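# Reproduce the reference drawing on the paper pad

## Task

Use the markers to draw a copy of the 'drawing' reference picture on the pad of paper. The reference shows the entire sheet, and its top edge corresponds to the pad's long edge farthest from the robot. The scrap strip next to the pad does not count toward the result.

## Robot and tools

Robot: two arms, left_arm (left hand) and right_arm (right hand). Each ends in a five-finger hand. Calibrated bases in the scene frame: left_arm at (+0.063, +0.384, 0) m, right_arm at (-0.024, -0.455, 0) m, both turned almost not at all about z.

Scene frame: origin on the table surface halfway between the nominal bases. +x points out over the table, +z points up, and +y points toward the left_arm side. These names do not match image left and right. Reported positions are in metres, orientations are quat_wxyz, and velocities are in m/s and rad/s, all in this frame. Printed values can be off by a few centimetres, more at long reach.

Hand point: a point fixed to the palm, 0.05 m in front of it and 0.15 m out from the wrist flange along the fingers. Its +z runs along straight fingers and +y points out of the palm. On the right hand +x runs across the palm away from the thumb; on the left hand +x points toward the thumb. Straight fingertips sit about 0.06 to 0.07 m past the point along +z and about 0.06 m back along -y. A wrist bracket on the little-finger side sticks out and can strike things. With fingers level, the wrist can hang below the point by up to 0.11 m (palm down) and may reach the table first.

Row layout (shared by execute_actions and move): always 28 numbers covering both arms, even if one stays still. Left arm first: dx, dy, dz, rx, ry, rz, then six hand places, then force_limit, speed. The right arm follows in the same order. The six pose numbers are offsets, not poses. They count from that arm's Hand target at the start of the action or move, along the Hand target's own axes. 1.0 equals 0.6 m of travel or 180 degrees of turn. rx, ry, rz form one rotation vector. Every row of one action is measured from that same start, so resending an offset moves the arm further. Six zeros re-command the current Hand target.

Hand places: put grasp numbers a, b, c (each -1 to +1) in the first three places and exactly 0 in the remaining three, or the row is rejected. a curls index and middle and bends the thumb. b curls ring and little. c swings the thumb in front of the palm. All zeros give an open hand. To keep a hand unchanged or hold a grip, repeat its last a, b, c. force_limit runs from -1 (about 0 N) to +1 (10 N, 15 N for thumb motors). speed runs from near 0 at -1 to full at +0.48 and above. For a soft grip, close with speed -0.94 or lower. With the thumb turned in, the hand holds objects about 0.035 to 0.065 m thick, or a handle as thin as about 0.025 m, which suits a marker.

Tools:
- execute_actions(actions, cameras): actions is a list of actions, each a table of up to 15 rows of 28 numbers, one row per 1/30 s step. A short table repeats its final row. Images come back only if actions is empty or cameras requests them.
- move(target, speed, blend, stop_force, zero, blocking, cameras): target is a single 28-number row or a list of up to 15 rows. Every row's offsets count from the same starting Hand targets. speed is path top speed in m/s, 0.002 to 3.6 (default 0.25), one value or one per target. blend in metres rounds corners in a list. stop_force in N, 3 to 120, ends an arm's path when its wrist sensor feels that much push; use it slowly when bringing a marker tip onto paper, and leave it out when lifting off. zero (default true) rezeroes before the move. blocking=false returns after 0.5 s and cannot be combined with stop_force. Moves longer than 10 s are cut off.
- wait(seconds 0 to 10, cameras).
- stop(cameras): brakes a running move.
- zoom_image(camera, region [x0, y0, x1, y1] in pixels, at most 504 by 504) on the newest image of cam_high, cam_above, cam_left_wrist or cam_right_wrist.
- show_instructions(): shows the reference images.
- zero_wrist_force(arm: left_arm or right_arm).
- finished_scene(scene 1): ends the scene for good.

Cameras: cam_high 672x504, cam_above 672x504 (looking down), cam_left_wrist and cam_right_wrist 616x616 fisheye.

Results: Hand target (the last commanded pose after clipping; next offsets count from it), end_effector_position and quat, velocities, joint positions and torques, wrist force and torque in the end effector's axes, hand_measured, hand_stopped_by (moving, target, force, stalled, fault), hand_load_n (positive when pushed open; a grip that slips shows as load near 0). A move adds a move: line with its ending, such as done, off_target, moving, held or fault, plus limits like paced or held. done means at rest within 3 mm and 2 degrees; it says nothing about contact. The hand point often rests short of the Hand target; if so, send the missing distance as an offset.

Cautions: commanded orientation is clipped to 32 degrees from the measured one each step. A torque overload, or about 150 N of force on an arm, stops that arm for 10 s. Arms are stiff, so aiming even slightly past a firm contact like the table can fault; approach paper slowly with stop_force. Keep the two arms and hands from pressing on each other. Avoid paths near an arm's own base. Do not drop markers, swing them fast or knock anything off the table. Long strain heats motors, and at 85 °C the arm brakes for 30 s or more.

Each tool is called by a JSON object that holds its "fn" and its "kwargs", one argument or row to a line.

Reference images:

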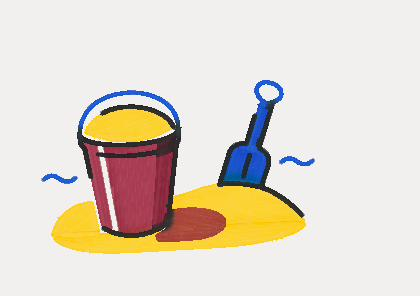

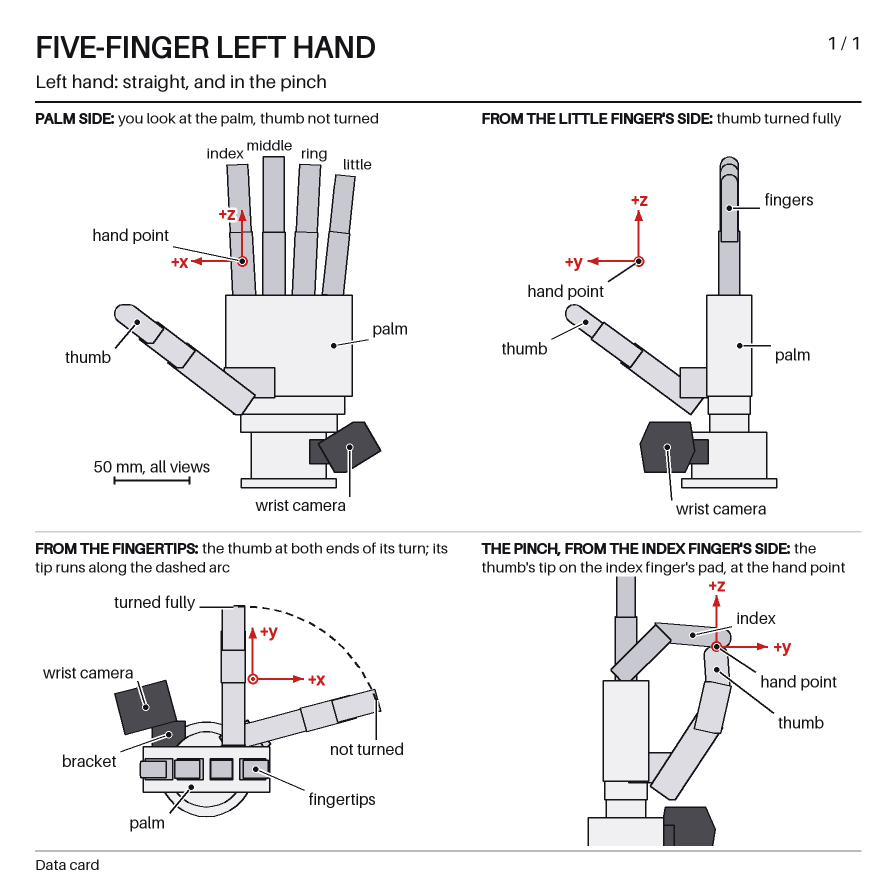

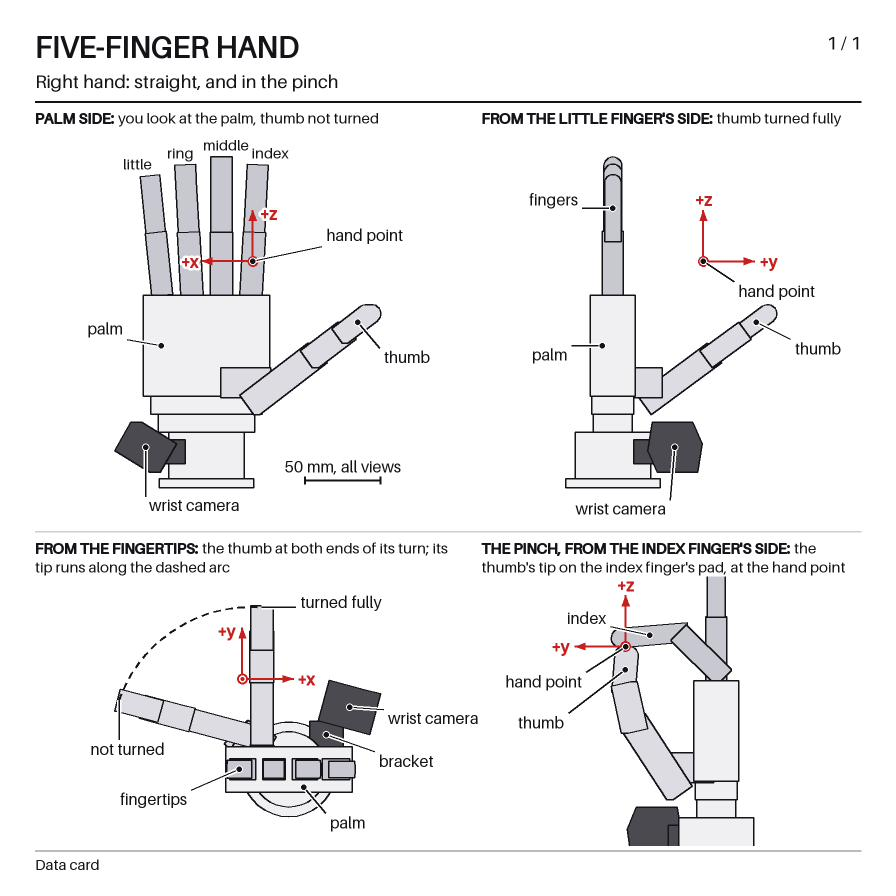

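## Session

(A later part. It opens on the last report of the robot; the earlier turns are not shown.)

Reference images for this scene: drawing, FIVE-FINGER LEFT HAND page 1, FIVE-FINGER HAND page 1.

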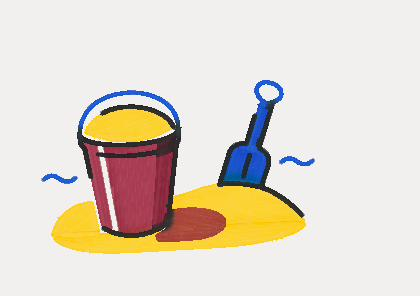

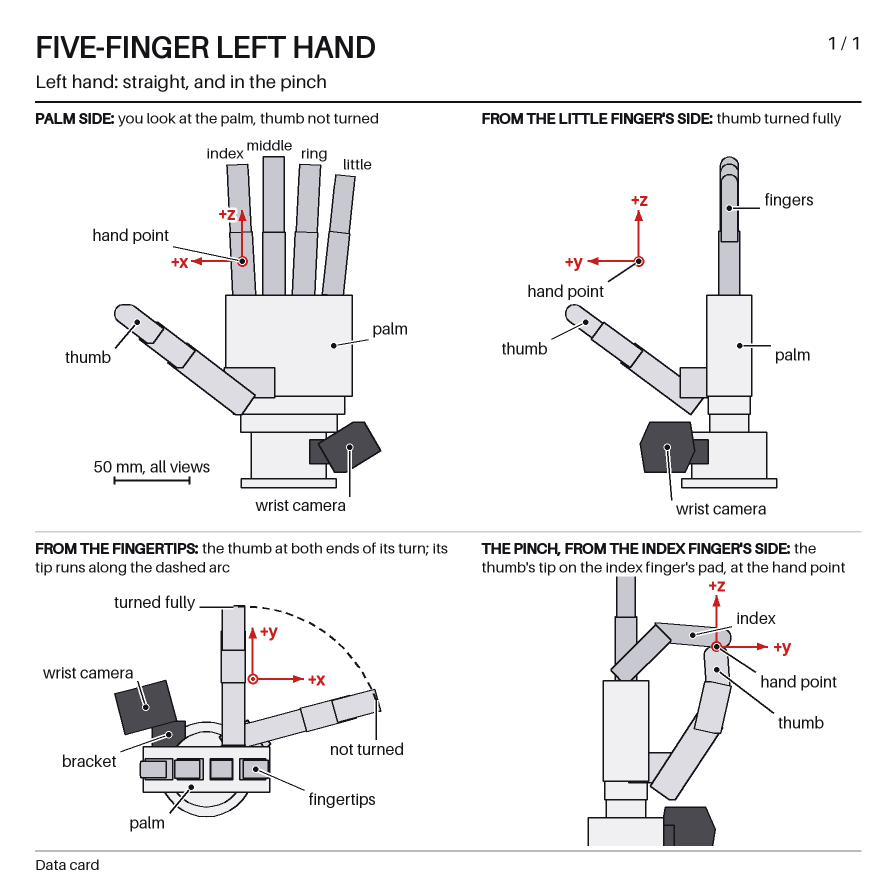

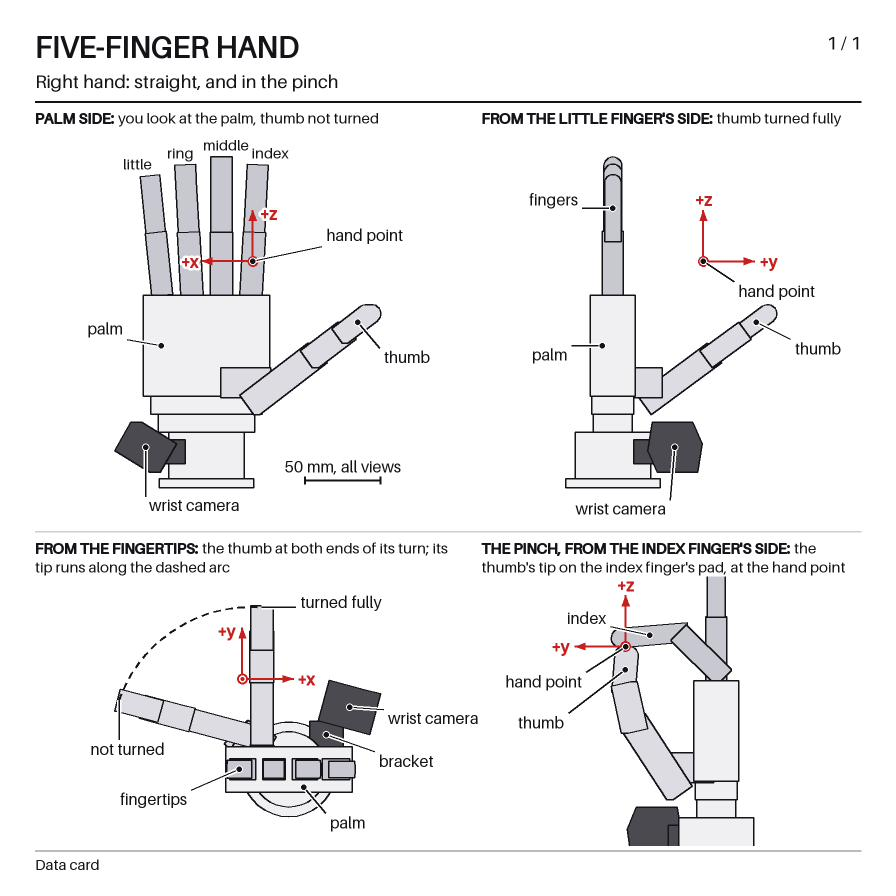

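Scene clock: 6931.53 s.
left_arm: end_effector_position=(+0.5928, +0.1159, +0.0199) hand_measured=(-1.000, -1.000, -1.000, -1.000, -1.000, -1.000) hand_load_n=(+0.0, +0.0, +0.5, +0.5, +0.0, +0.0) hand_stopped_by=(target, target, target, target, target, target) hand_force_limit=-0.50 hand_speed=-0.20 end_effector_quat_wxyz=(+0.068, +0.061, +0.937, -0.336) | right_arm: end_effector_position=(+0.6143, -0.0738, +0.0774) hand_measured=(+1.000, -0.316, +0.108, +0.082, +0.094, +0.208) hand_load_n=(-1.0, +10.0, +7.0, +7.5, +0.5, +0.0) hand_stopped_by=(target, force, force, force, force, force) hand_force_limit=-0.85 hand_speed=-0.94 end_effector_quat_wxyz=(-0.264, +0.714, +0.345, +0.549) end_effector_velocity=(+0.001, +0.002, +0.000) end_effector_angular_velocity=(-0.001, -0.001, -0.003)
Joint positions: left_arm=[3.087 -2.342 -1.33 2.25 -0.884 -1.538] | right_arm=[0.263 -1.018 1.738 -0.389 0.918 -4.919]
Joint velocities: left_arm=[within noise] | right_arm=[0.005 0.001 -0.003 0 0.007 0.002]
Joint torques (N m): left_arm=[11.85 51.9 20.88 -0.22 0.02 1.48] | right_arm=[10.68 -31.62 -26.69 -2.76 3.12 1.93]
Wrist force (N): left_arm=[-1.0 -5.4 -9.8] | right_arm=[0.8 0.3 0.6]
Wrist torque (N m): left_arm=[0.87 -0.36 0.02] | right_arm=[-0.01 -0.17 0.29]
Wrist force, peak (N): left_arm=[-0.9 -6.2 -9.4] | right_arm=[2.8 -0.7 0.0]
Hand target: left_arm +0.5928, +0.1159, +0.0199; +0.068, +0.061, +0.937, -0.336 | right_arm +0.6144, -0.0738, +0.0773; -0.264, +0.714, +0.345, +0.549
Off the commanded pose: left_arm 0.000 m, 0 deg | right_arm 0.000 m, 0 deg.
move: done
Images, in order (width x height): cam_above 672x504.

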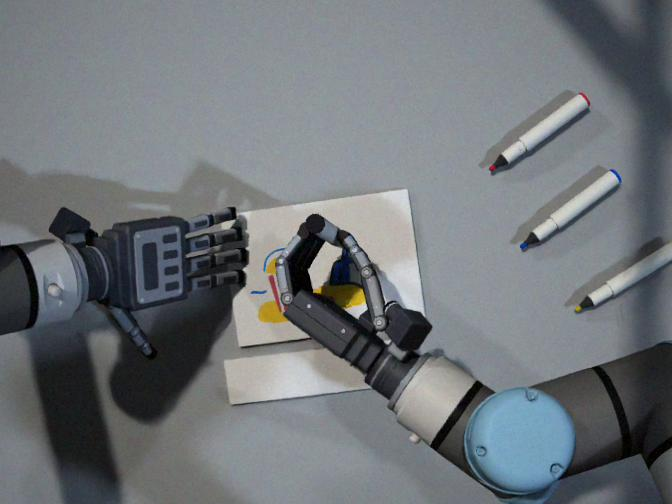

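{"fn": "move", "kwargs": {
  "target": [
    [0,0,0,0,0,0,0,0,0,0,0,0,-0.5,-0.2,-0.00547,0,0.001468,0,0,0,0.8,0.7,1,0,0,0,-0.85,-0.94],
    [0,0,0,0,0,0,0,0,0,0,0,0,-0.5,-0.2,-0.008817,-0.025387,-0.011025,0,0,0,0.8,0.7,1,0,0,0,-0.85,-0.94],
    [0,0,0,0,0,0,0,0,0,0,0,0,-0.5,-0.2,-0.010102,-0.020322,-0.01582,0,0,0,0.8,0.7,1,0,0,0,-0.85,-0.94],
    [0,0,0,0,0,0,0,0,0,0,0,0,-0.5,-0.2,-0.011473,-0.020578,-0.020935,0,0,0,0.8,0.7,1,0,0,0,-0.85,-0.94],
    [0,0,0,0,0,0,0,0,0,0,0,0,-0.5,-0.2,-0.01174,-0.029766,-0.021933,0,0,0,0.8,0.7,1,0,0,0,-0.85,-0.94],
    [0,0,0,0,0,0,0,0,0,0,0,0,-0.5,-0.2,-0.012921,-0.039125,-0.02634,0,0,0,0.8,0.7,1,0,0,0,-0.85,-0.94],
    [0,0,0,0,0,0,0,0,0,0,0,0,-0.5,-0.2,-0.015392,-0.055211,-0.035563,0,0,0,0.8,0.7,1,0,0,0,-0.85,-0.94],
    [0,0,0,0,0,0,0,0,0,0,0,0,-0.5,-0.2,-0.009922,-0.055211,-0.037031,0,0,0,0.8,0.7,1,0,0,0,-0.85,-0.94],
    [0,0,0,0,0,0,0,0,0,0,0,0,-0.5,-0.2,-0.001135,-0.135513,-0.004236,0,0,0,0.8,0.7,1,0,0,0,-0.85,-0.94],
    [0,0,0,0,0,0,0,0,0,0,0,0,-0.5,-0.2,-0.006283,-0.135513,-0.002855,0,0,0,0.8,0.7,1,0,0,0,-0.85,-0.94],
    [0,0,0,0,0,0,0,0,0,0,0,0,-0.5,-0.2,-0.004279,-0.149287,0.004624,0,0,0,0.8,0.7,1,0,0,0,-0.85,-0.94],
    [0,0,0,0,0,0,0,0,0,0,0,0,-0.5,-0.2,-0.001768,-0.160903,0.013997,0,0,0,0.8,0.7,1,0,0,0,-0.85,-0.94],
    [0,0,0,0,0,0,0,0,0,0,0,0,-0.5,-0.2,0.001308,-0.168876,0.025477,0,0,0,0.8,0.7,1,0,0,0,-0.85,-0.94],
    [0,0,0,0,0,0,0,0,0,0,0,0,-0.5,-0.2,0.004558,-0.172395,0.037607,0,0,0,0.8,0.7,1,0,0,0,-0.85,-0.94],
    [0,0,0,0,0,0,0,0,0,0,0,0,-0.5,-0.2,0.025806,-0.172395,0.031916,0,0,0,0.8,0.7,1,0,0,0,-0.85,-0.94]
  ],
  "speed": [0.03,0.08,0.08,0.08,0.08,0.08,0.08,0.05,0.15,0.03,0.08,0.08,0.08,0.08,0.08],
  "blend": [0.0005,0.0005,0.0005,0.0005,0.0005,0.0005,0.0005,0,0,0.0005,0.0005,0.0005,0.0005,0.0005,0],
  "cameras": ["cam_above"]
}}

{"fn": "zoom_image", "kwargs": {
  "camera": "cam_above",
  "region": [310, 210, 410, 290]
}}

{"fn": "zoom_image", "kwargs": {
  "camera": "cam_above",
  "region": [370, 160, 430, 210]
}}

Scene clock: 7002.43 s.
left_arm: end_effector_position=(+0.5928, +0.1159, +0.0199) hand_measured=(-1.000, -1.000, -1.000, -1.000, -1.000, -1.000) hand_load_n=(-0.5, +0.0, +0.0, +0.5, +0.0, +0.0) hand_stopped_by=(target, target, target, target, target, target) hand_force_limit=-0.50 hand_speed=-0.20 end_effector_quat_wxyz=(+0.068, +0.061, +0.937, -0.336) | right_arm: end_effector_position=(+0.5476, +0.0083, +0.0873) hand_measured=(+1.000, -0.316, +0.108, +0.082, +0.094, +0.208) hand_load_n=(-0.5, +10.5, +7.0, +7.5, +0.5, +0.0) hand_stopped_by=(target, force, force, force, force, force) hand_force_limit=-0.85 hand_speed=-0.94 end_effector_quat_wxyz=(-0.264, +0.714, +0.345, +0.549)
Joint positions: left_arm=[3.087 -2.342 -1.33 2.25 -0.884 -1.538] | right_arm=[0.47 -1.061 1.773 -0.422 1.115 -4.845]
Joint torques (N m): left_arm=[11.5 51.6 20.12 -0.19 0.09 1.22] | right_arm=[-7.39 -31.91 -10.68 -3 -2.87 -2.67]
Wrist force (N): left_arm=[-0.6 -6.0 -9.3] | right_arm=[0.6 0.5 0.6]
Wrist torque (N m): left_arm=[0.75 -0.40 0.07] | right_arm=[0.00 -0.08 0.14]
Wrist force, peak (N): left_arm=[-1.1 -5.6 -9.8] | right_arm=[4.5 2.2 0.2]
Hand target: left_arm +0.5928, +0.1159, +0.0199; +0.068, +0.061, +0.937, -0.336 | right_arm +0.5475, +0.0082, +0.0872; -0.264, +0.714, +0.345, +0.549
Off the commanded pose: left_arm 0.000 m, 0 deg | right_arm 0.000 m, 0 deg.
move: done
Images, in order (width x height): cam_above 672x504.

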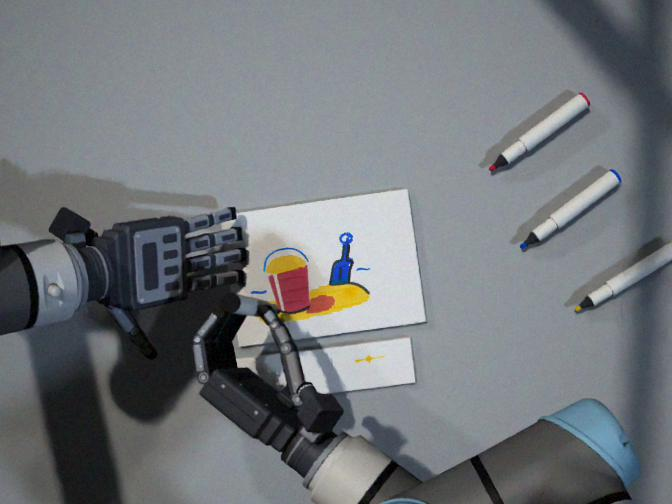

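Scaled by 5.040.

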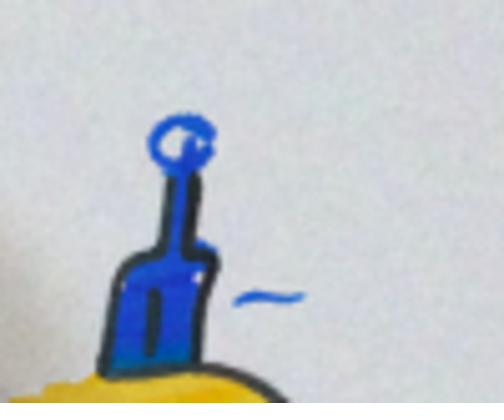

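Scaled by 8.400.

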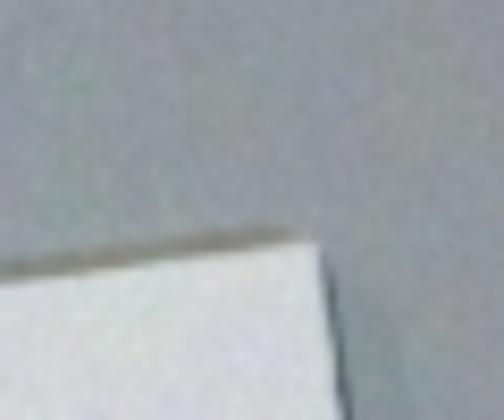

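{"fn": "move", "kwargs": {
  "target": [0,0,0,0,0,0,0,0,0,0,0,0,-0.5,-0.2,-0.05355,0.10313,-0.2501,0,0,0,0.8,0.7,1,0,0,0,-0.85,-0.94],
  "speed": 0.1,
  "cameras": ["cam_above","cam_high"]
}}

{"fn": "zoom_image", "kwargs": {
  "camera": "cam_above",
  "region": [210, 165, 440, 355]
}}

{"fn": "zoom_image", "kwargs": {
  "camera": "cam_above",
  "region": [370, 160, 430, 210]
}}

Scene clock: 7063.90 s.
left_arm: end_effector_position=(+0.5928, +0.1159, +0.0199) hand_measured=(-1.000, -1.000, -1.000, -1.000, -1.000, -1.000) hand_load_n=(+0.0, +0.0, +0.5, +0.5, +0.0, -0.5) hand_stopped_by=(target, target, target, target, target, target) hand_force_limit=-0.50 hand_speed=-0.20 end_effector_quat_wxyz=(+0.068, +0.061, +0.937, -0.336) | right_arm: end_effector_position=(+0.5004, -0.1502, +0.0949) hand_measured=(+1.000, -0.316, +0.108, +0.082, +0.094, +0.208) hand_load_n=(-0.5, +10.0, +7.0, +7.5, +0.5, +0.0) hand_stopped_by=(target, force, force, force, force, force) hand_force_limit=-0.85 hand_speed=-0.94 end_effector_quat_wxyz=(-0.264, +0.714, +0.345, +0.549)
Joint positions: left_arm=[3.087 -2.342 -1.33 2.25 -0.884 -1.538] | right_arm=[0.121 -1.298 2.129 -0.459 0.785 -4.984]
Joint torques (N m): left_arm=[11.44 51.54 20.63 -0.24 -0.03 1.41] | right_arm=[-3.19 -20 -22.58 -2.32 1.61 2.75]
Wrist force (N): left_arm=[-1.1 -5.9 -9.3] | right_arm=[0.7 0.4 1.2]
Wrist torque (N m): left_arm=[0.75 -0.33 0.03] | right_arm=[-0.03 -0.13 0.13]
Wrist force, peak (N): left_arm=[-1.4 -5.9 -9.7] | right_arm=[0.9 0.3 1.7]
Hand target: left_arm +0.5928, +0.1159, +0.0199; +0.068, +0.061, +0.937, -0.336 | right_arm +0.5005, -0.1502, +0.0949; -0.264, +0.714, +0.345, +0.549
Off the commanded pose: left_arm 0.000 m, 0 deg | right_arm 0.000 m, 0 deg.
move: done
Images, in order (width x height): cam_high 672x504, cam_above 672x504.

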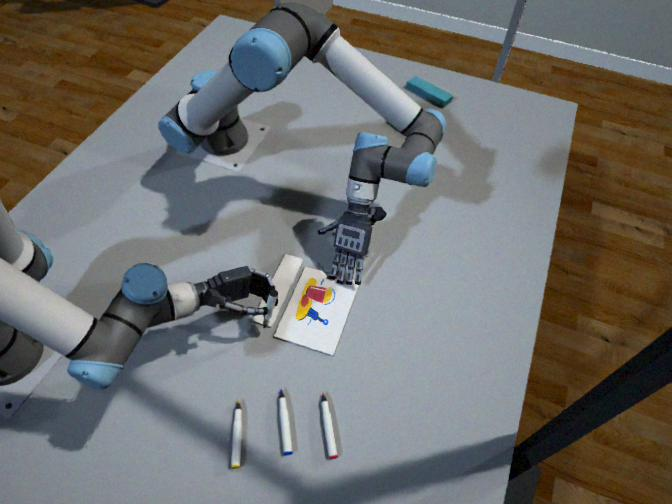

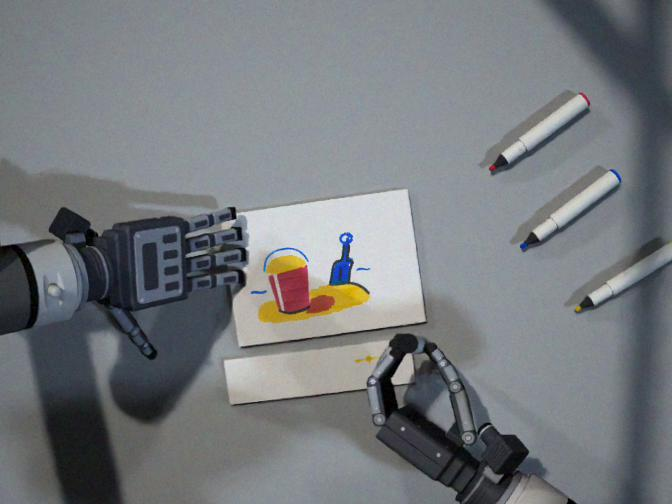

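Scaled by 2.191.

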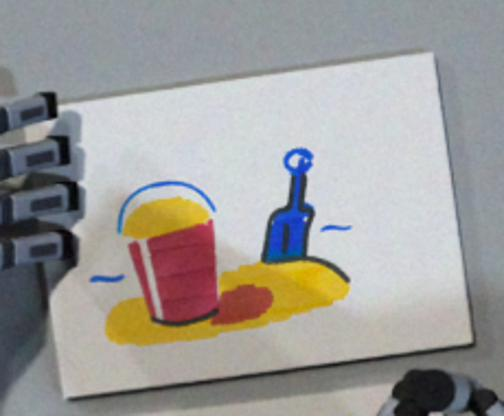

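Scaled by 8.400.

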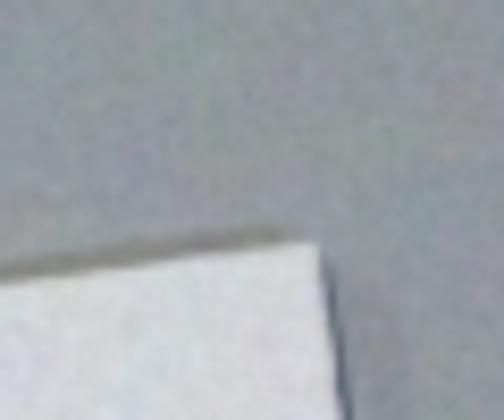

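{"fn": "zoom_image", "kwargs": {
  "camera": "cam_above",
  "region": [245, 230, 375, 325]
}}

Scaled by 3.877.

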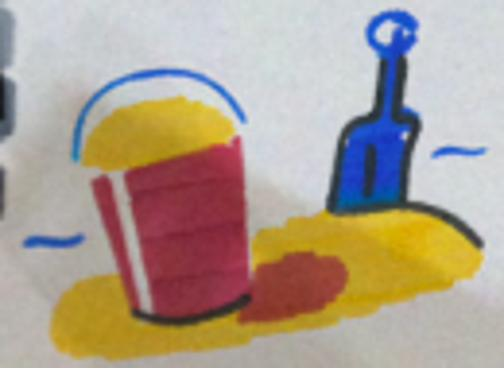

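{"fn": "move", "kwargs": {
  "target": [
    [-0.0146,-0.0626,-0.0764,0,0,0,0,0,0,0,0,0,-0.5,-0.2,0,0,0,0,0,0,0.8,0.7,1,0,0,0,-0.85,-0.94],
    [-0.0839,-0.0420,-0.0800,0,0,0,0,0,0,0,0,0,-0.5,-0.2,0,0,0,0,0,0,0.8,0.7,1,0,0,0,-0.85,-0.94],
    [-0.0722,0.0081,-0.0189,0,0,0,0,0,0,0,0,0,-0.5,-0.2,0,0,0,0,0,0,0.8,0.7,1,0,0,0,-0.85,-0.94]
  ],
  "speed": [0.05,0.1,0.05],
  "blend": [0.01,0.01,0],
  "cameras": ["cam_above"]
}}

{"fn": "zoom_image", "kwargs": {
  "camera": "cam_above",
  "region": [180, 165, 440, 365]
}}

{"fn": "zoom_image", "kwargs": {
  "camera": "cam_above",
  "region": [370, 160, 430, 210]
}}

Scene clock: 7146.37 s.
left_arm: end_effector_position=(+0.6351, +0.1239, +0.0326) hand_measured=(-1.000, -1.000, -1.000, -1.000, -1.000, -1.000) hand_load_n=(+0.0, +0.0, +0.0, +0.0, +0.0, +0.0) hand_stopped_by=(target, target, target, target, target, target) hand_force_limit=-0.50 hand_speed=-0.20 end_effector_quat_wxyz=(+0.067, +0.061, +0.937, -0.336) end_effector_velocity=(+0.000, +0.000, +0.003) end_effector_angular_velocity=(+0.000, +0.001, +0.000) | right_arm: end_effector_position=(+0.5005, -0.1502, +0.0949) hand_measured=(+1.000, -0.316, +0.108, +0.082, +0.094, +0.208) hand_load_n=(-0.5, +10.0, +7.0, +7.5, +0.0, +0.0) hand_stopped_by=(target, force, force, force, force, force) hand_force_limit=-0.85 hand_speed=-0.94 end_effector_quat_wxyz=(-0.264, +0.714, +0.345, +0.549)
Joint positions: left_arm=[3.104 -2.417 -1.156 2.136 -0.882 -1.516] | right_arm=[0.121 -1.298 2.129 -0.459 0.785 -4.984]
Joint velocities: left_arm=[0 0.003 0.003 -0.007 0 0] | right_arm=[within noise]
Joint torques (N m): left_arm=[13.51 62.4 24.42 -3.97 1.71 1.6] | right_arm=[-1.5 -18.33 -24.86 -2.77 -0.05 2.62]
Wrist force (N): left_arm=[0.8 -0.2 -0.9] | right_arm=[0.7 0.3 1.2]
Wrist torque (N m): left_arm=[0.10 -0.19 0.03] | right_arm=[-0.05 -0.14 0.12]
Wrist force, peak (N): left_arm=[-1.2 -6.1 -9.7] | right_arm=[0.7 0.6 1.5]
Hand target: left_arm +0.6352, +0.1239, +0.0329; +0.068, +0.061, +0.937, -0.336 | right_arm +0.5005, -0.1502, +0.0949; -0.264, +0.714, +0.345, +0.549
Off the commanded pose: left_arm 0.000 m, 0 deg | right_arm 0.000 m, 0 deg.
move: done
Images, in order (width x height): cam_above 672x504.

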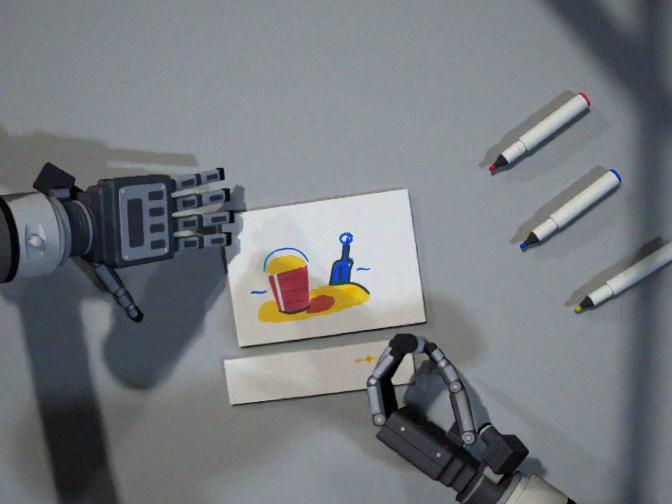

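Scaled by 1.938.

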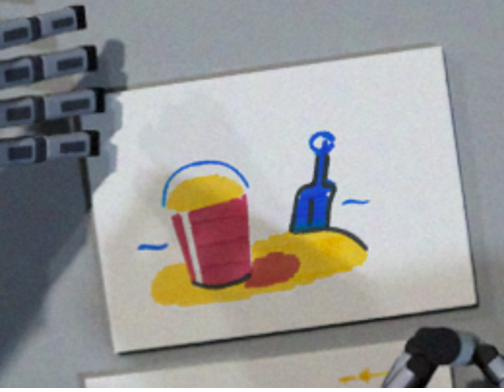

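Scaled by 8.400.

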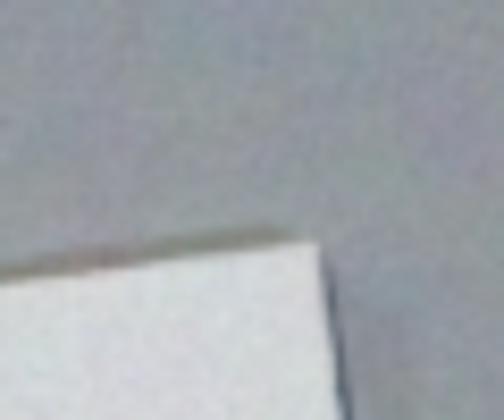

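{"fn": "move", "kwargs": {
  "target": [-0.0003,-0.0051,0.0043,0,0,0,0,0,0,0,0,0,-0.5,-0.2,0,0,0,0,0,0,0.8,0.7,1,0,0,0,-0.85,-0.94],
  "speed": 0.03
}}

{"fn": "move", "kwargs": {
  "target": [0.0038,0.0157,0.0191,0,0,0,0,0,0,0,0,0,-0.5,-0.2,0,0,0,0,0,0,0.8,0.7,1,0,0,0,-0.85,-0.94],
  "speed": 0.008,
  "stop_force": 5,
  "cameras": ["cam_above"]
}}

{"fn": "zoom_image", "kwargs": {
  "camera": "cam_above",
  "region": [180, 165, 280, 265]
}}

Scene clock: 7162.87 s.
left_arm: end_effector_position=(+0.6351, +0.1198, +0.0328) hand_measured=(-1.000, -1.000, -1.000, -1.000, -1.000, -1.000) hand_load_n=(+0.0, +0.0, +0.0, +0.0, +0.0, +0.0) hand_stopped_by=(target, target, target, target, target, target) hand_force_limit=-0.50 hand_speed=-0.20 end_effector_quat_wxyz=(+0.068, +0.061, +0.937, -0.336) | right_arm: end_effector_position=(+0.5005, -0.1502, +0.0949) hand_measured=(+1.000, -0.316, +0.108, +0.082, +0.094, +0.208) hand_load_n=(-0.5, +10.0, +7.0, +7.5, +0.5, +0.0) hand_stopped_by=(target, force, force, force, force, force) hand_force_limit=-0.85 hand_speed=-0.94 end_effector_quat_wxyz=(-0.264, +0.714, +0.345, +0.549)
Joint positions: left_arm=[3.097 -2.419 -1.151 2.139 -0.883 -1.525] | right_arm=[0.121 -1.298 2.129 -0.459 0.785 -4.984]
Joint torques (N m): left_arm=[-4.7 40.23 22.4 -0.97 -0.28 0.61] | right_arm=[4.79 -18.75 -25.11 -2.72 2.02 2.81]
Wrist force (N): left_arm=[0.8 0.1 -0.8] | right_arm=[0.6 0.3 1.4]
Wrist torque (N m): left_arm=[0.16 -0.21 0.12] | right_arm=[-0.07 -0.12 0.11]
Wrist force, peak (N): left_arm=[1.0 0.2 -1.2] | right_arm=[0.7 0.2 1.5]
Hand target: left_arm +0.6351, +0.1199, +0.0328; +0.068, +0.061, +0.937, -0.336 | right_arm +0.5005, -0.1502, +0.0949; -0.264, +0.714, +0.345, +0.549
Off the commanded pose: left_arm 0.000 m, 0 deg | right_arm 0.000 m, 0 deg.
move: done

Scene clock: 7165.60 s.
left_arm: end_effector_position=(+0.6353, +0.1199, +0.0203) hand_measured=(-1.000, -1.000, -1.000, -1.000, -1.000, -1.000) hand_load_n=(+0.0, +0.0, +0.0, +0.0, +0.0, +0.0) hand_stopped_by=(target, target, target, target, target, target) hand_force_limit=-0.50 hand_speed=-0.20 end_effector_quat_wxyz=(+0.068, +0.061, +0.937, -0.336) | right_arm: end_effector_position=(+0.5005, -0.1502, +0.0949) hand_measured=(+1.000, -0.316, +0.108, +0.082, +0.094, +0.208) hand_load_n=(-0.5, +10.0, +7.0, +7.5, +0.5, +0.0) hand_stopped_by=(target, force, force, force, force, force) hand_force_limit=-0.85 hand_speed=-0.94 end_effector_quat_wxyz=(-0.264, +0.714, +0.345, +0.549)
Joint positions: left_arm=[3.097 -2.433 -1.16 2.162 -0.883 -1.525] | right_arm=[0.121 -1.298 2.129 -0.459 0.785 -4.984]
Joint torques (N m): left_arm=[5.02 60.39 25.93 -3.54 -1.31 1.11] | right_arm=[7.97 -18.08 -25.1 -2.64 2.05 2.73]
Wrist force (N): left_arm=[0.1 -2.7 -5.7] | right_arm=[0.6 0.3 0.9]
Wrist torque (N m): left_arm=[0.52 -0.30 0.11] | right_arm=[-0.04 -0.12 0.12]
Wrist force, peak (N): left_arm=[-0.2 -4.9 -9.2] | right_arm=[0.5 0.7 1.4]
Hand target: left_arm +0.6353, +0.1199, +0.0203; +0.068, +0.061, +0.937, -0.336 (not the last commanded pose) | right_arm +0.5005, -0.1502, +0.0949; -0.264, +0.714, +0.345, +0.549
Off the commanded pose: left_arm 0.002 m, 0 deg | right_arm 0.000 m, 0 deg.
move: contact (left_arm)
Images, in order (width x height): cam_above 672x504.

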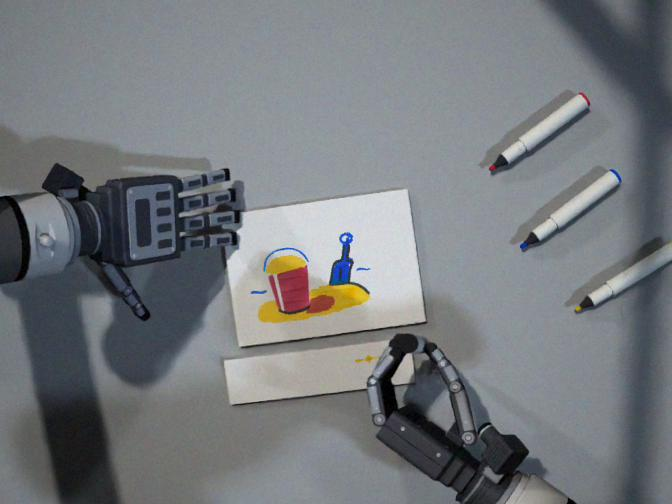

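Scaled by 5.040.

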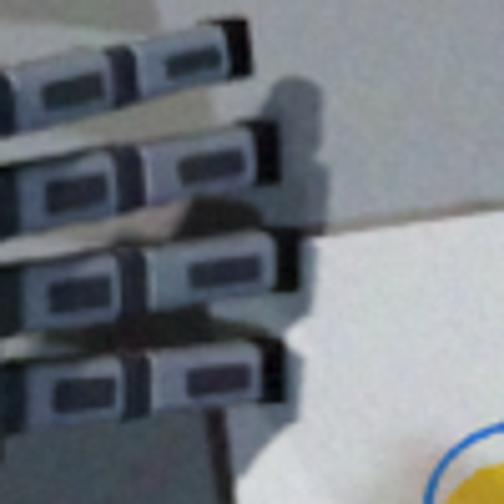

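{"fn": "move", "kwargs": {
  "target": [0.00013,0.00053,0.00064,0,0,0,0,0,0,0,0,0,-0.5,-0.2,0,0,0,0,0,0,0.8,0.7,1,0,0,0,-0.85,-0.94],
  "speed": 0.005,
  "cameras": ["cam_above"]
}}

{"fn": "zoom_image", "kwargs": {
  "camera": "cam_above",
  "region": [370, 160, 430, 210]
}}

{"fn": "zoom_image", "kwargs": {
  "camera": "cam_above",
  "region": [220, 320, 280, 370]
}}

{"fn": "zoom_image", "kwargs": {
  "camera": "cam_above",
  "region": [390, 290, 450, 340]
}}

Scene clock: 7189.33 s.
left_arm: end_effector_position=(+0.6354, +0.1199, +0.0198) hand_measured=(-1.000, -1.000, -1.000, -1.000, -1.000, -1.000) hand_load_n=(+0.0, +0.0, +0.5, +0.5, -0.5, +0.0) hand_stopped_by=(target, target, target, target, target, target) hand_force_limit=-0.50 hand_speed=-0.20 end_effector_quat_wxyz=(+0.068, +0.061, +0.937, -0.336) | right_arm: end_effector_position=(+0.5005, -0.1502, +0.0949) hand_measured=(+1.000, -0.316, +0.108, +0.082, +0.094, +0.208) hand_load_n=(-0.5, +10.5, +7.0, +7.5, +0.5, +0.0) hand_stopped_by=(target, force, force, force, force, force) hand_force_limit=-0.85 hand_speed=-0.94 end_effector_quat_wxyz=(-0.264, +0.714, +0.345, +0.549)
Joint positions: left_arm=[3.097 -2.433 -1.16 2.162 -0.883 -1.525] | right_arm=[0.121 -1.298 2.129 -0.459 0.785 -4.984]
Joint torques (N m): left_arm=[-11.48 33.28 0.68 1.09 -1.04 -0.19] | right_arm=[7.34 -17.75 -24.31 -2.58 2.02 2.84]
Wrist force (N): left_arm=[-0.2 -6.7 -13.0] | right_arm=[0.8 0.2 1.1]
Wrist torque (N m): left_arm=[1.00 -0.36 0.14] | right_arm=[-0.07 -0.15 0.13]
Wrist force, peak (N): left_arm=[-0.2 -6.7 -13.0] | right_arm=[0.8 0.4 1.4]
Hand target: left_arm +0.6353, +0.1199, +0.0198; +0.068, +0.061, +0.937, -0.336 | right_arm +0.5005, -0.1502, +0.0949; -0.264, +0.714, +0.345, +0.549
Off the commanded pose: left_arm 0.000 m, 0 deg | right_arm 0.000 m, 0 deg.
move: done
Images, in order (width x height): cam_above 672x504.

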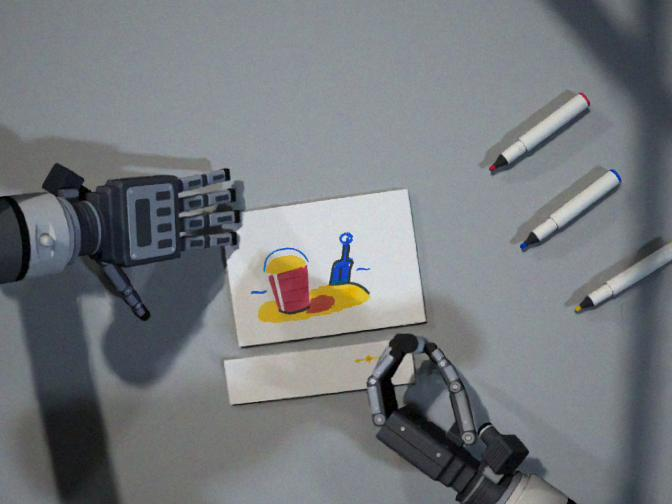

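Scaled by 8.400.

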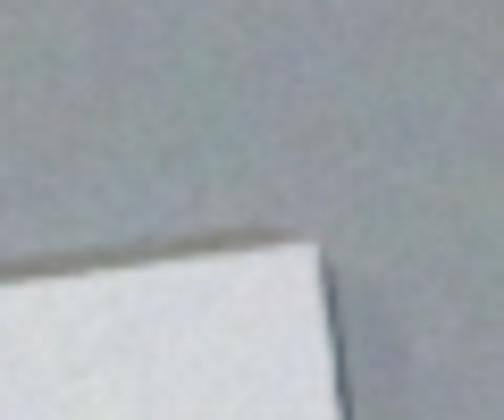

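Scaled by 8.400.

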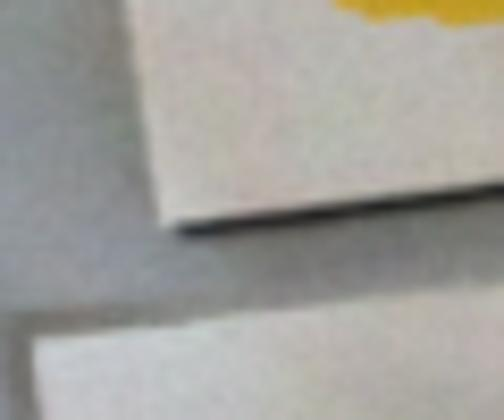

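Scaled by 8.400.

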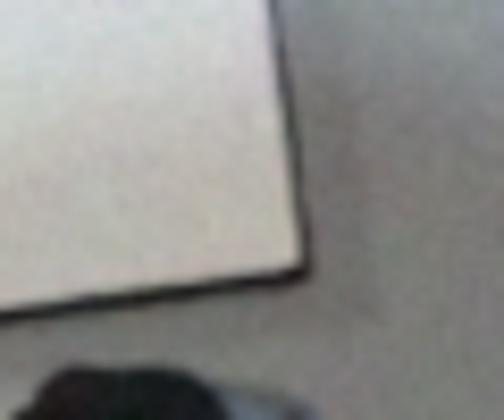

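{"fn": "move", "kwargs": {
  "target": [0,0,0,0,0,0,0,0,0,0,0,0,-0.5,-0.2,0.05416,-0.00647,0.25108,0,0,0,0.8,0.7,1,0,0,0,-0.85,-0.94],
  "speed": 0.1,
  "cameras": ["cam_above","cam_high"]
}}

{"fn": "zoom_image", "kwargs": {
  "camera": "cam_above",
  "region": [180, 165, 440, 365]
}}

Scene clock: 7238.00 s.
left_arm: end_effector_position=(+0.6353, +0.1199, +0.0198) hand_measured=(-1.000, -1.000, -1.000, -1.000, -1.000, -1.000) hand_load_n=(+0.0, +0.0, +0.5, +0.5, +0.0, +0.0) hand_stopped_by=(target, target, target, target, target, target) hand_force_limit=-0.50 hand_speed=-0.20 end_effector_quat_wxyz=(+0.068, +0.061, +0.937, -0.336) | right_arm: end_effector_position=(+0.5932, -0.0274, +0.0874) hand_measured=(+1.000, -0.316, +0.108, +0.082, +0.094, +0.208) hand_load_n=(-0.5, +10.0, +7.0, +7.5, +0.5, +0.0) hand_stopped_by=(target, force, force, force, force, force) hand_force_limit=-0.85 hand_speed=-0.94 end_effector_quat_wxyz=(-0.264, +0.714, +0.345, +0.549)
Joint positions: left_arm=[3.097 -2.433 -1.16 2.162 -0.883 -1.525] | right_arm=[0.366 -1.028 1.719 -0.383 1.017 -4.88]
Joint torques (N m): left_arm=[-2.93 32.53 0.24 0.55 -0.16 1.72] | right_arm=[-5.01 -44.93 -18.2 -3.08 -3.1 -2.7]
Wrist force (N): left_arm=[-0.8 -7.2 -13.5] | right_arm=[0.7 0.9 1.0]
Wrist torque (N m): left_arm=[1.07 -0.37 0.10] | right_arm=[0.07 -0.16 0.17]
Wrist force, peak (N): left_arm=[-0.5 -7.7 -13.7] | right_arm=[0.7 0.7 1.6]
Hand target: left_arm +0.6353, +0.1199, +0.0198; +0.068, +0.061, +0.937, -0.336 | right_arm +0.5933, -0.0274, +0.0875; -0.264, +0.714, +0.345, +0.549
Off the commanded pose: left_arm 0.000 m, 0 deg | right_arm 0.000 m, 0 deg.
move: done
Images, in order (width x height): cam_high 672x504, cam_above 672x504.

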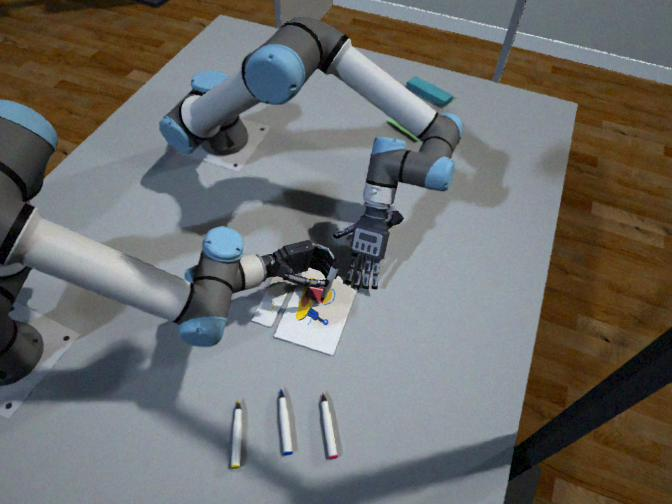

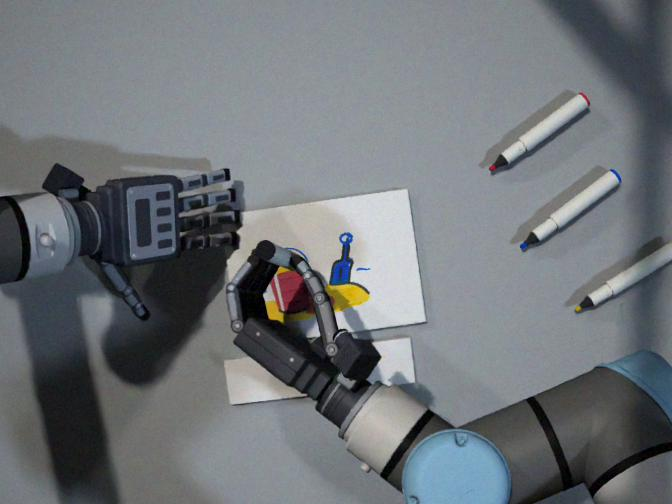

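Scaled by 1.938.

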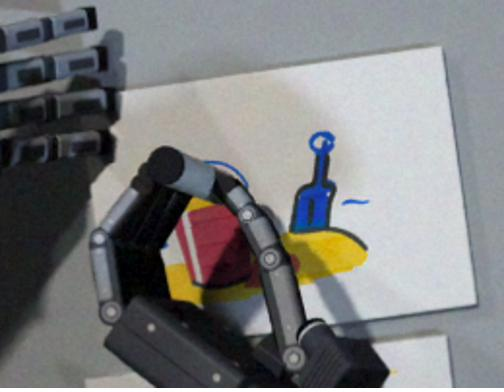

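{"fn": "move", "kwargs": {
  "target": [
    [0,0,0,0,0,0,0,0,0,0,0,0,-0.5,-0.2,-0.021396,0,0.005741,0,0,0,0.8,0.7,1,0,0,0,-0.85,-0.94],
    [0,0,0,0,0,0,0,0,0,0,0,0,-0.5,-0.2,-0.024701,-0.016536,-0.006595,0,0,0,0.8,0.7,1,0,0,0,-0.85,-0.94],
    [0,0,0,0,0,0,0,0,0,0,0,0,-0.5,-0.2,-0.028571,-0.036716,-0.021040,0,0,0,0.8,0.7,1,0,0,0,-0.85,-0.94],
    [0,0,0,0,0,0,0,0,0,0,0,0,-0.5,-0.2,-0.032007,-0.055045,-0.033862,0,0,0,0.8,0.7,1,0,0,0,-0.85,-0.94],
    [0,0,0,0,0,0,0,0,0,0,0,0,-0.5,-0.2,-0.010611,-0.055045,-0.039603,0,0,0,0.8,0.7,1,0,0,0,-0.85,-0.94]
  ],
  "speed": [0.03,0.06,0.06,0.06,0.05],
  "blend": [0.0005,0.0005,0.0005,0.0005,0],
  "cameras": ["cam_above"]
}}

{"fn": "zoom_image", "kwargs": {
  "camera": "cam_above",
  "region": [370, 160, 430, 210]
}}

{"fn": "zoom_image", "kwargs": {
  "camera": "cam_above",
  "region": [215, 210, 375, 340]
}}

Scene clock: 7319.07 s.
left_arm: end_effector_position=(+0.6353, +0.1199, +0.0198) hand_measured=(-1.000, -1.000, -1.000, -1.000, -1.000, -1.000) hand_load_n=(+0.0, +0.0, +0.5, +1.0, +0.0, +0.0) hand_stopped_by=(target, target, target, target, target, target) hand_force_limit=-0.50 hand_speed=-0.20 end_effector_quat_wxyz=(+0.068, +0.061, +0.937, -0.336) | right_arm: end_effector_position=(+0.5522, -0.0260, +0.0876) hand_measured=(+1.000, -0.316, +0.108, +0.082, +0.094, +0.208) hand_load_n=(-0.5, +10.5, +7.0, +7.0, +0.5, +0.0) hand_stopped_by=(target, force, force, force, force, force) hand_force_limit=-0.85 hand_speed=-0.94 end_effector_quat_wxyz=(-0.264, +0.714, +0.345, +0.549) end_effector_velocity=(+0.001, +0.000, -0.001) end_effector_angular_velocity=(+0.001, -0.003, +0.000)
Joint positions: left_arm=[3.097 -2.433 -1.16 2.162 -0.883 -1.525] | right_arm=[0.398 -1.092 1.826 -0.432 1.047 -4.869]
Joint velocities: left_arm=[within noise] | right_arm=[0 0.002 0.001 -0.006 0 -0.001]
Joint torques (N m): left_arm=[6.65 32.3 0.25 0.11 0.41 1.74] | right_arm=[-7.46 -28.05 -11.92 -3.17 -2.97 -1.98]
Wrist force (N): left_arm=[-1.2 -8.9 -11.8] | right_arm=[0.4 0.4 0.7]
Wrist torque (N m): left_arm=[0.95 -0.38 0.11] | right_arm=[-0.03 -0.07 0.08]
Wrist force, peak (N): left_arm=[-0.9 -7.5 -13.7] | right_arm=[3.7 2.0 1.2]
Hand target: left_arm +0.6353, +0.1199, +0.0198; +0.068, +0.061, +0.937, -0.336 | right_arm +0.5521, -0.0261, +0.0874; -0.264, +0.714, +0.345, +0.549
Off the commanded pose: left_arm 0.000 m, 0 deg | right_arm 0.000 m, 0 deg.
move: done
Images, in order (width x height): cam_above 672x504.

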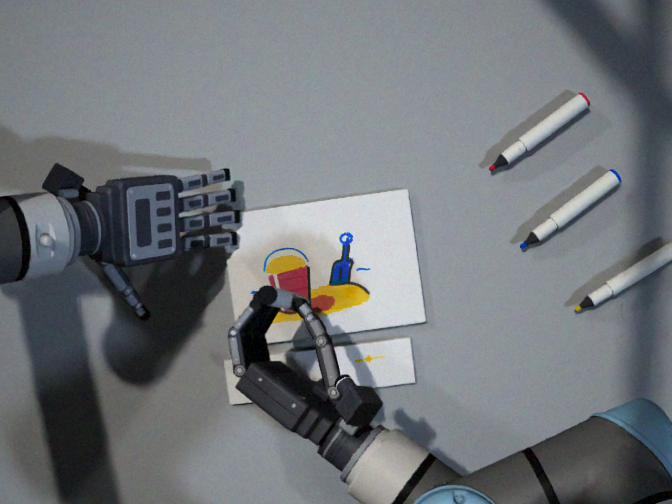

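Scaled by 8.400.

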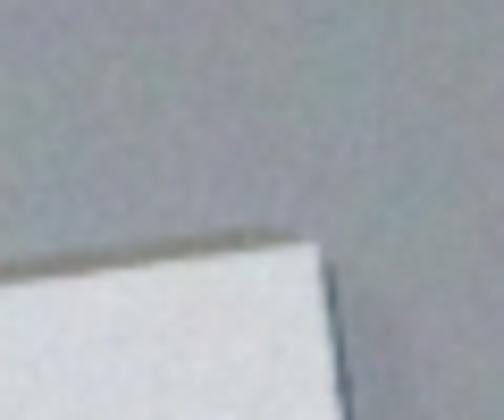

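Scaled by 3.150.

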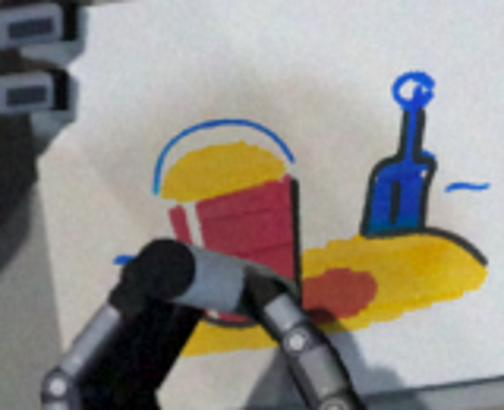

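{"fn": "move", "kwargs": {
  "target": [
    [0,0,0,0,0,0,0,0,0,0,0,0,-0.5,-0.2,0.012176,0.064181,0.045445,0,0,0,0.8,0.7,1,0,0,0,-0.85,-0.94],
    [0,0,0,0,0,0,0,0,0,0,0,0,-0.5,-0.2,-0.009059,0.064181,0.051143,0,0,0,0.8,0.7,1,0,0,0,-0.85,-0.94],
    [0,0,0,0,0,0,0,0,0,0,0,0,-0.5,-0.2,-0.009929,0.060481,0.047896,0,0,0,0.8,0.7,1,0,0,0,-0.85,-0.94],
    [0,0,0,0,0,0,0,0,0,0,0,0,-0.5,-0.2,-0.009231,0.053537,0.050498,0,0,0,0.8,0.7,1,0,0,0,-0.85,-0.94],
    [0,0,0,0,0,0,0,0,0,0,0,0,-0.5,-0.2,-0.006283,0.038141,0.060858,0,0,0,0.8,0.7,1,0,0,0,-0.85,-0.94],
    [0,0,0,0,0,0,0,0,0,0,0,0,-0.5,-0.2,-0.001929,0.019501,0.077110,0,0,0,0.8,0.7,1,0,0,0,-0.85,-0.94],
    [0,0,0,0,0,0,0,0,0,0,0,0,-0.5,-0.2,0.001570,0.008924,0.089525,0,0,0,0.8,0.7,1,0,0,0,-0.85,-0.94],
    [0,0,0,0,0,0,0,0,0,0,0,0,-0.5,-0.2,0.004168,0.002630,0.099219,0,0,0,0.8,0.7,1,0,0,0,-0.85,-0.94],
    [0,0,0,0,0,0,0,0,0,0,0,0,-0.5,-0.2,0.005938,0.001488,0.105824,0,0,0,0.8,0.7,1,0,0,0,-0.85,-0.94],
    [0,0,0,0,0,0,0,0,0,0,0,0,-0.5,-0.2,0.004894,-0.000476,0.101928,0,0,0,0.8,0.7,1,0,0,0,-0.85,-0.94],
    [0,0,0,0,0,0,0,0,0,0,0,0,-0.5,-0.2,0.001164,0.007197,0.088009,0,0,0,0.8,0.7,1,0,0,0,-0.85,-0.94],
    [0,0,0,0,0,0,0,0,0,0,0,0,-0.5,-0.2,-0.002335,0.017774,0.075595,0,0,0,0.8,0.7,1,0,0,0,-0.85,-0.94],
    [0,0,0,0,0,0,0,0,0,0,0,0,-0.5,-0.2,-0.006718,0.036291,0.059235,0,0,0,0.8,0.7,1,0,0,0,-0.85,-0.94],
    [0,0,0,0,0,0,0,0,0,0,0,0,-0.5,-0.2,-0.010015,0.055159,0.047575,0,0,0,0.8,0.7,1,0,0,0,-0.85,-0.94],
    [0,0,0,0,0,0,0,0,0,0,0,0,-0.5,-0.2,0.011220,0.055159,0.041877,0,0,0,0.8,0.7,1,0,0,0,-0.85,-0.94]
  ],
  "speed": [0.1,0.03,0.06,0.06,0.06,0.06,0.06,0.06,0.06,0.06,0.06,0.06,0.06,0.06,0.05],
  "blend": [0,0.0005,0.0005,0.0005,0.0005,0.0005,0.0005,0.0005,0.0005,0.0005,0.0005,0.0005,0.0005,0.0005,0],
  "cameras": ["cam_above"]
}}

{"fn": "zoom_image", "kwargs": {
  "camera": "cam_above",
  "region": [370, 160, 430, 210]
}}

{"fn": "zoom_image", "kwargs": {
  "camera": "cam_above",
  "region": [215, 210, 375, 340]
}}

Scene clock: 7432.97 s.
left_arm: end_effector_position=(+0.6353, +0.1199, +0.0198) hand_measured=(-1.000, -1.000, -1.000, -1.000, -1.000, -1.000) hand_load_n=(+0.0, +0.0, +0.5, +0.5, +0.0, +0.0) hand_stopped_by=(target, target, target, target, target, target) hand_force_limit=-0.50 hand_speed=-0.20 end_effector_quat_wxyz=(+0.068, +0.061, +0.937, -0.336) | right_arm: end_effector_position=(+0.5943, -0.0263, +0.0877) hand_measured=(+1.000, -0.316, +0.108, +0.082, +0.094, +0.208) hand_load_n=(-0.5, +10.5, +7.0, +7.0, +0.0, +0.0) hand_stopped_by=(target, force, force, force, force, force) hand_force_limit=-0.85 hand_speed=-0.94 end_effector_quat_wxyz=(-0.264, +0.714, +0.345, +0.549) end_effector_velocity=(+0.000, +0.001, +0.000) end_effector_angular_velocity=(+0.001, -0.003, +0.001)
Joint positions: left_arm=[3.097 -2.433 -1.16 2.162 -0.883 -1.525] | right_arm=[0.368 -1.026 1.714 -0.381 1.018 -4.879]
Joint velocities: left_arm=[within noise] | right_arm=[0.001 0.001 0 -0.005 0 0]
Joint torques (N m): left_arm=[12.06 32.89 1.56 -0.44 0.23 1.58] | right_arm=[7.27 -32.97 -11.98 -3.39 2.62 2.89]
Wrist force (N): left_arm=[-1.1 -8.5 -11.8] | right_arm=[0.5 0.9 1.0]
Wrist torque (N m): left_arm=[1.01 -0.40 0.10] | right_arm=[0.06 -0.14 0.25]
Wrist force, peak (N): left_arm=[-0.8 -8.9 -12.1] | right_arm=[2.9 1.8 0.7]
Hand target: left_arm +0.6353, +0.1199, +0.0198; +0.068, +0.061, +0.937, -0.336 | right_arm +0.5942, -0.0263, +0.0875; -0.264, +0.714, +0.345, +0.549
Off the commanded pose: left_arm 0.000 m, 0 deg | right_arm 0.000 m, 0 deg.
move: done
Images, in order (width x height): cam_above 672x504.

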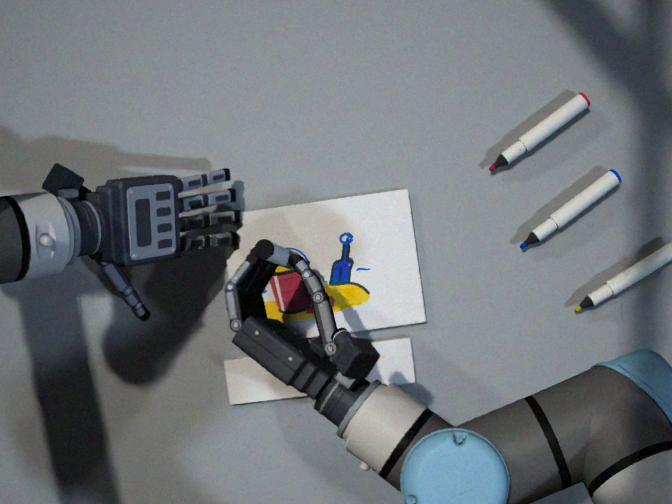

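Scaled by 8.400.

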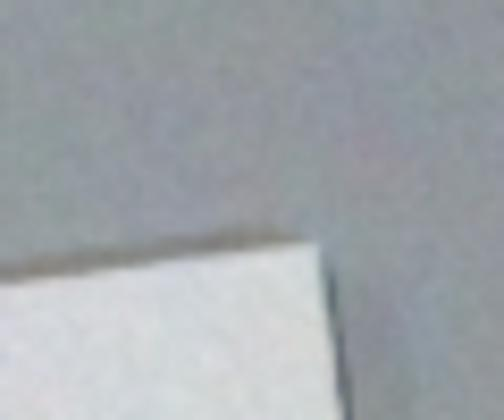

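Scaled by 3.150.

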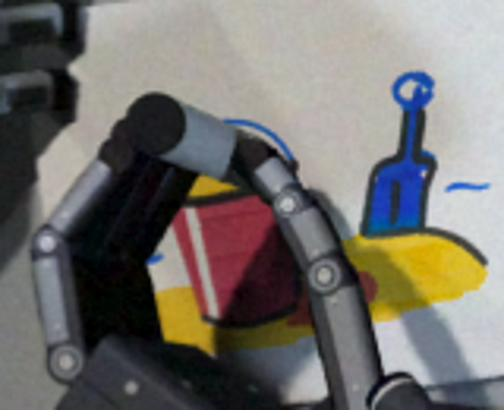

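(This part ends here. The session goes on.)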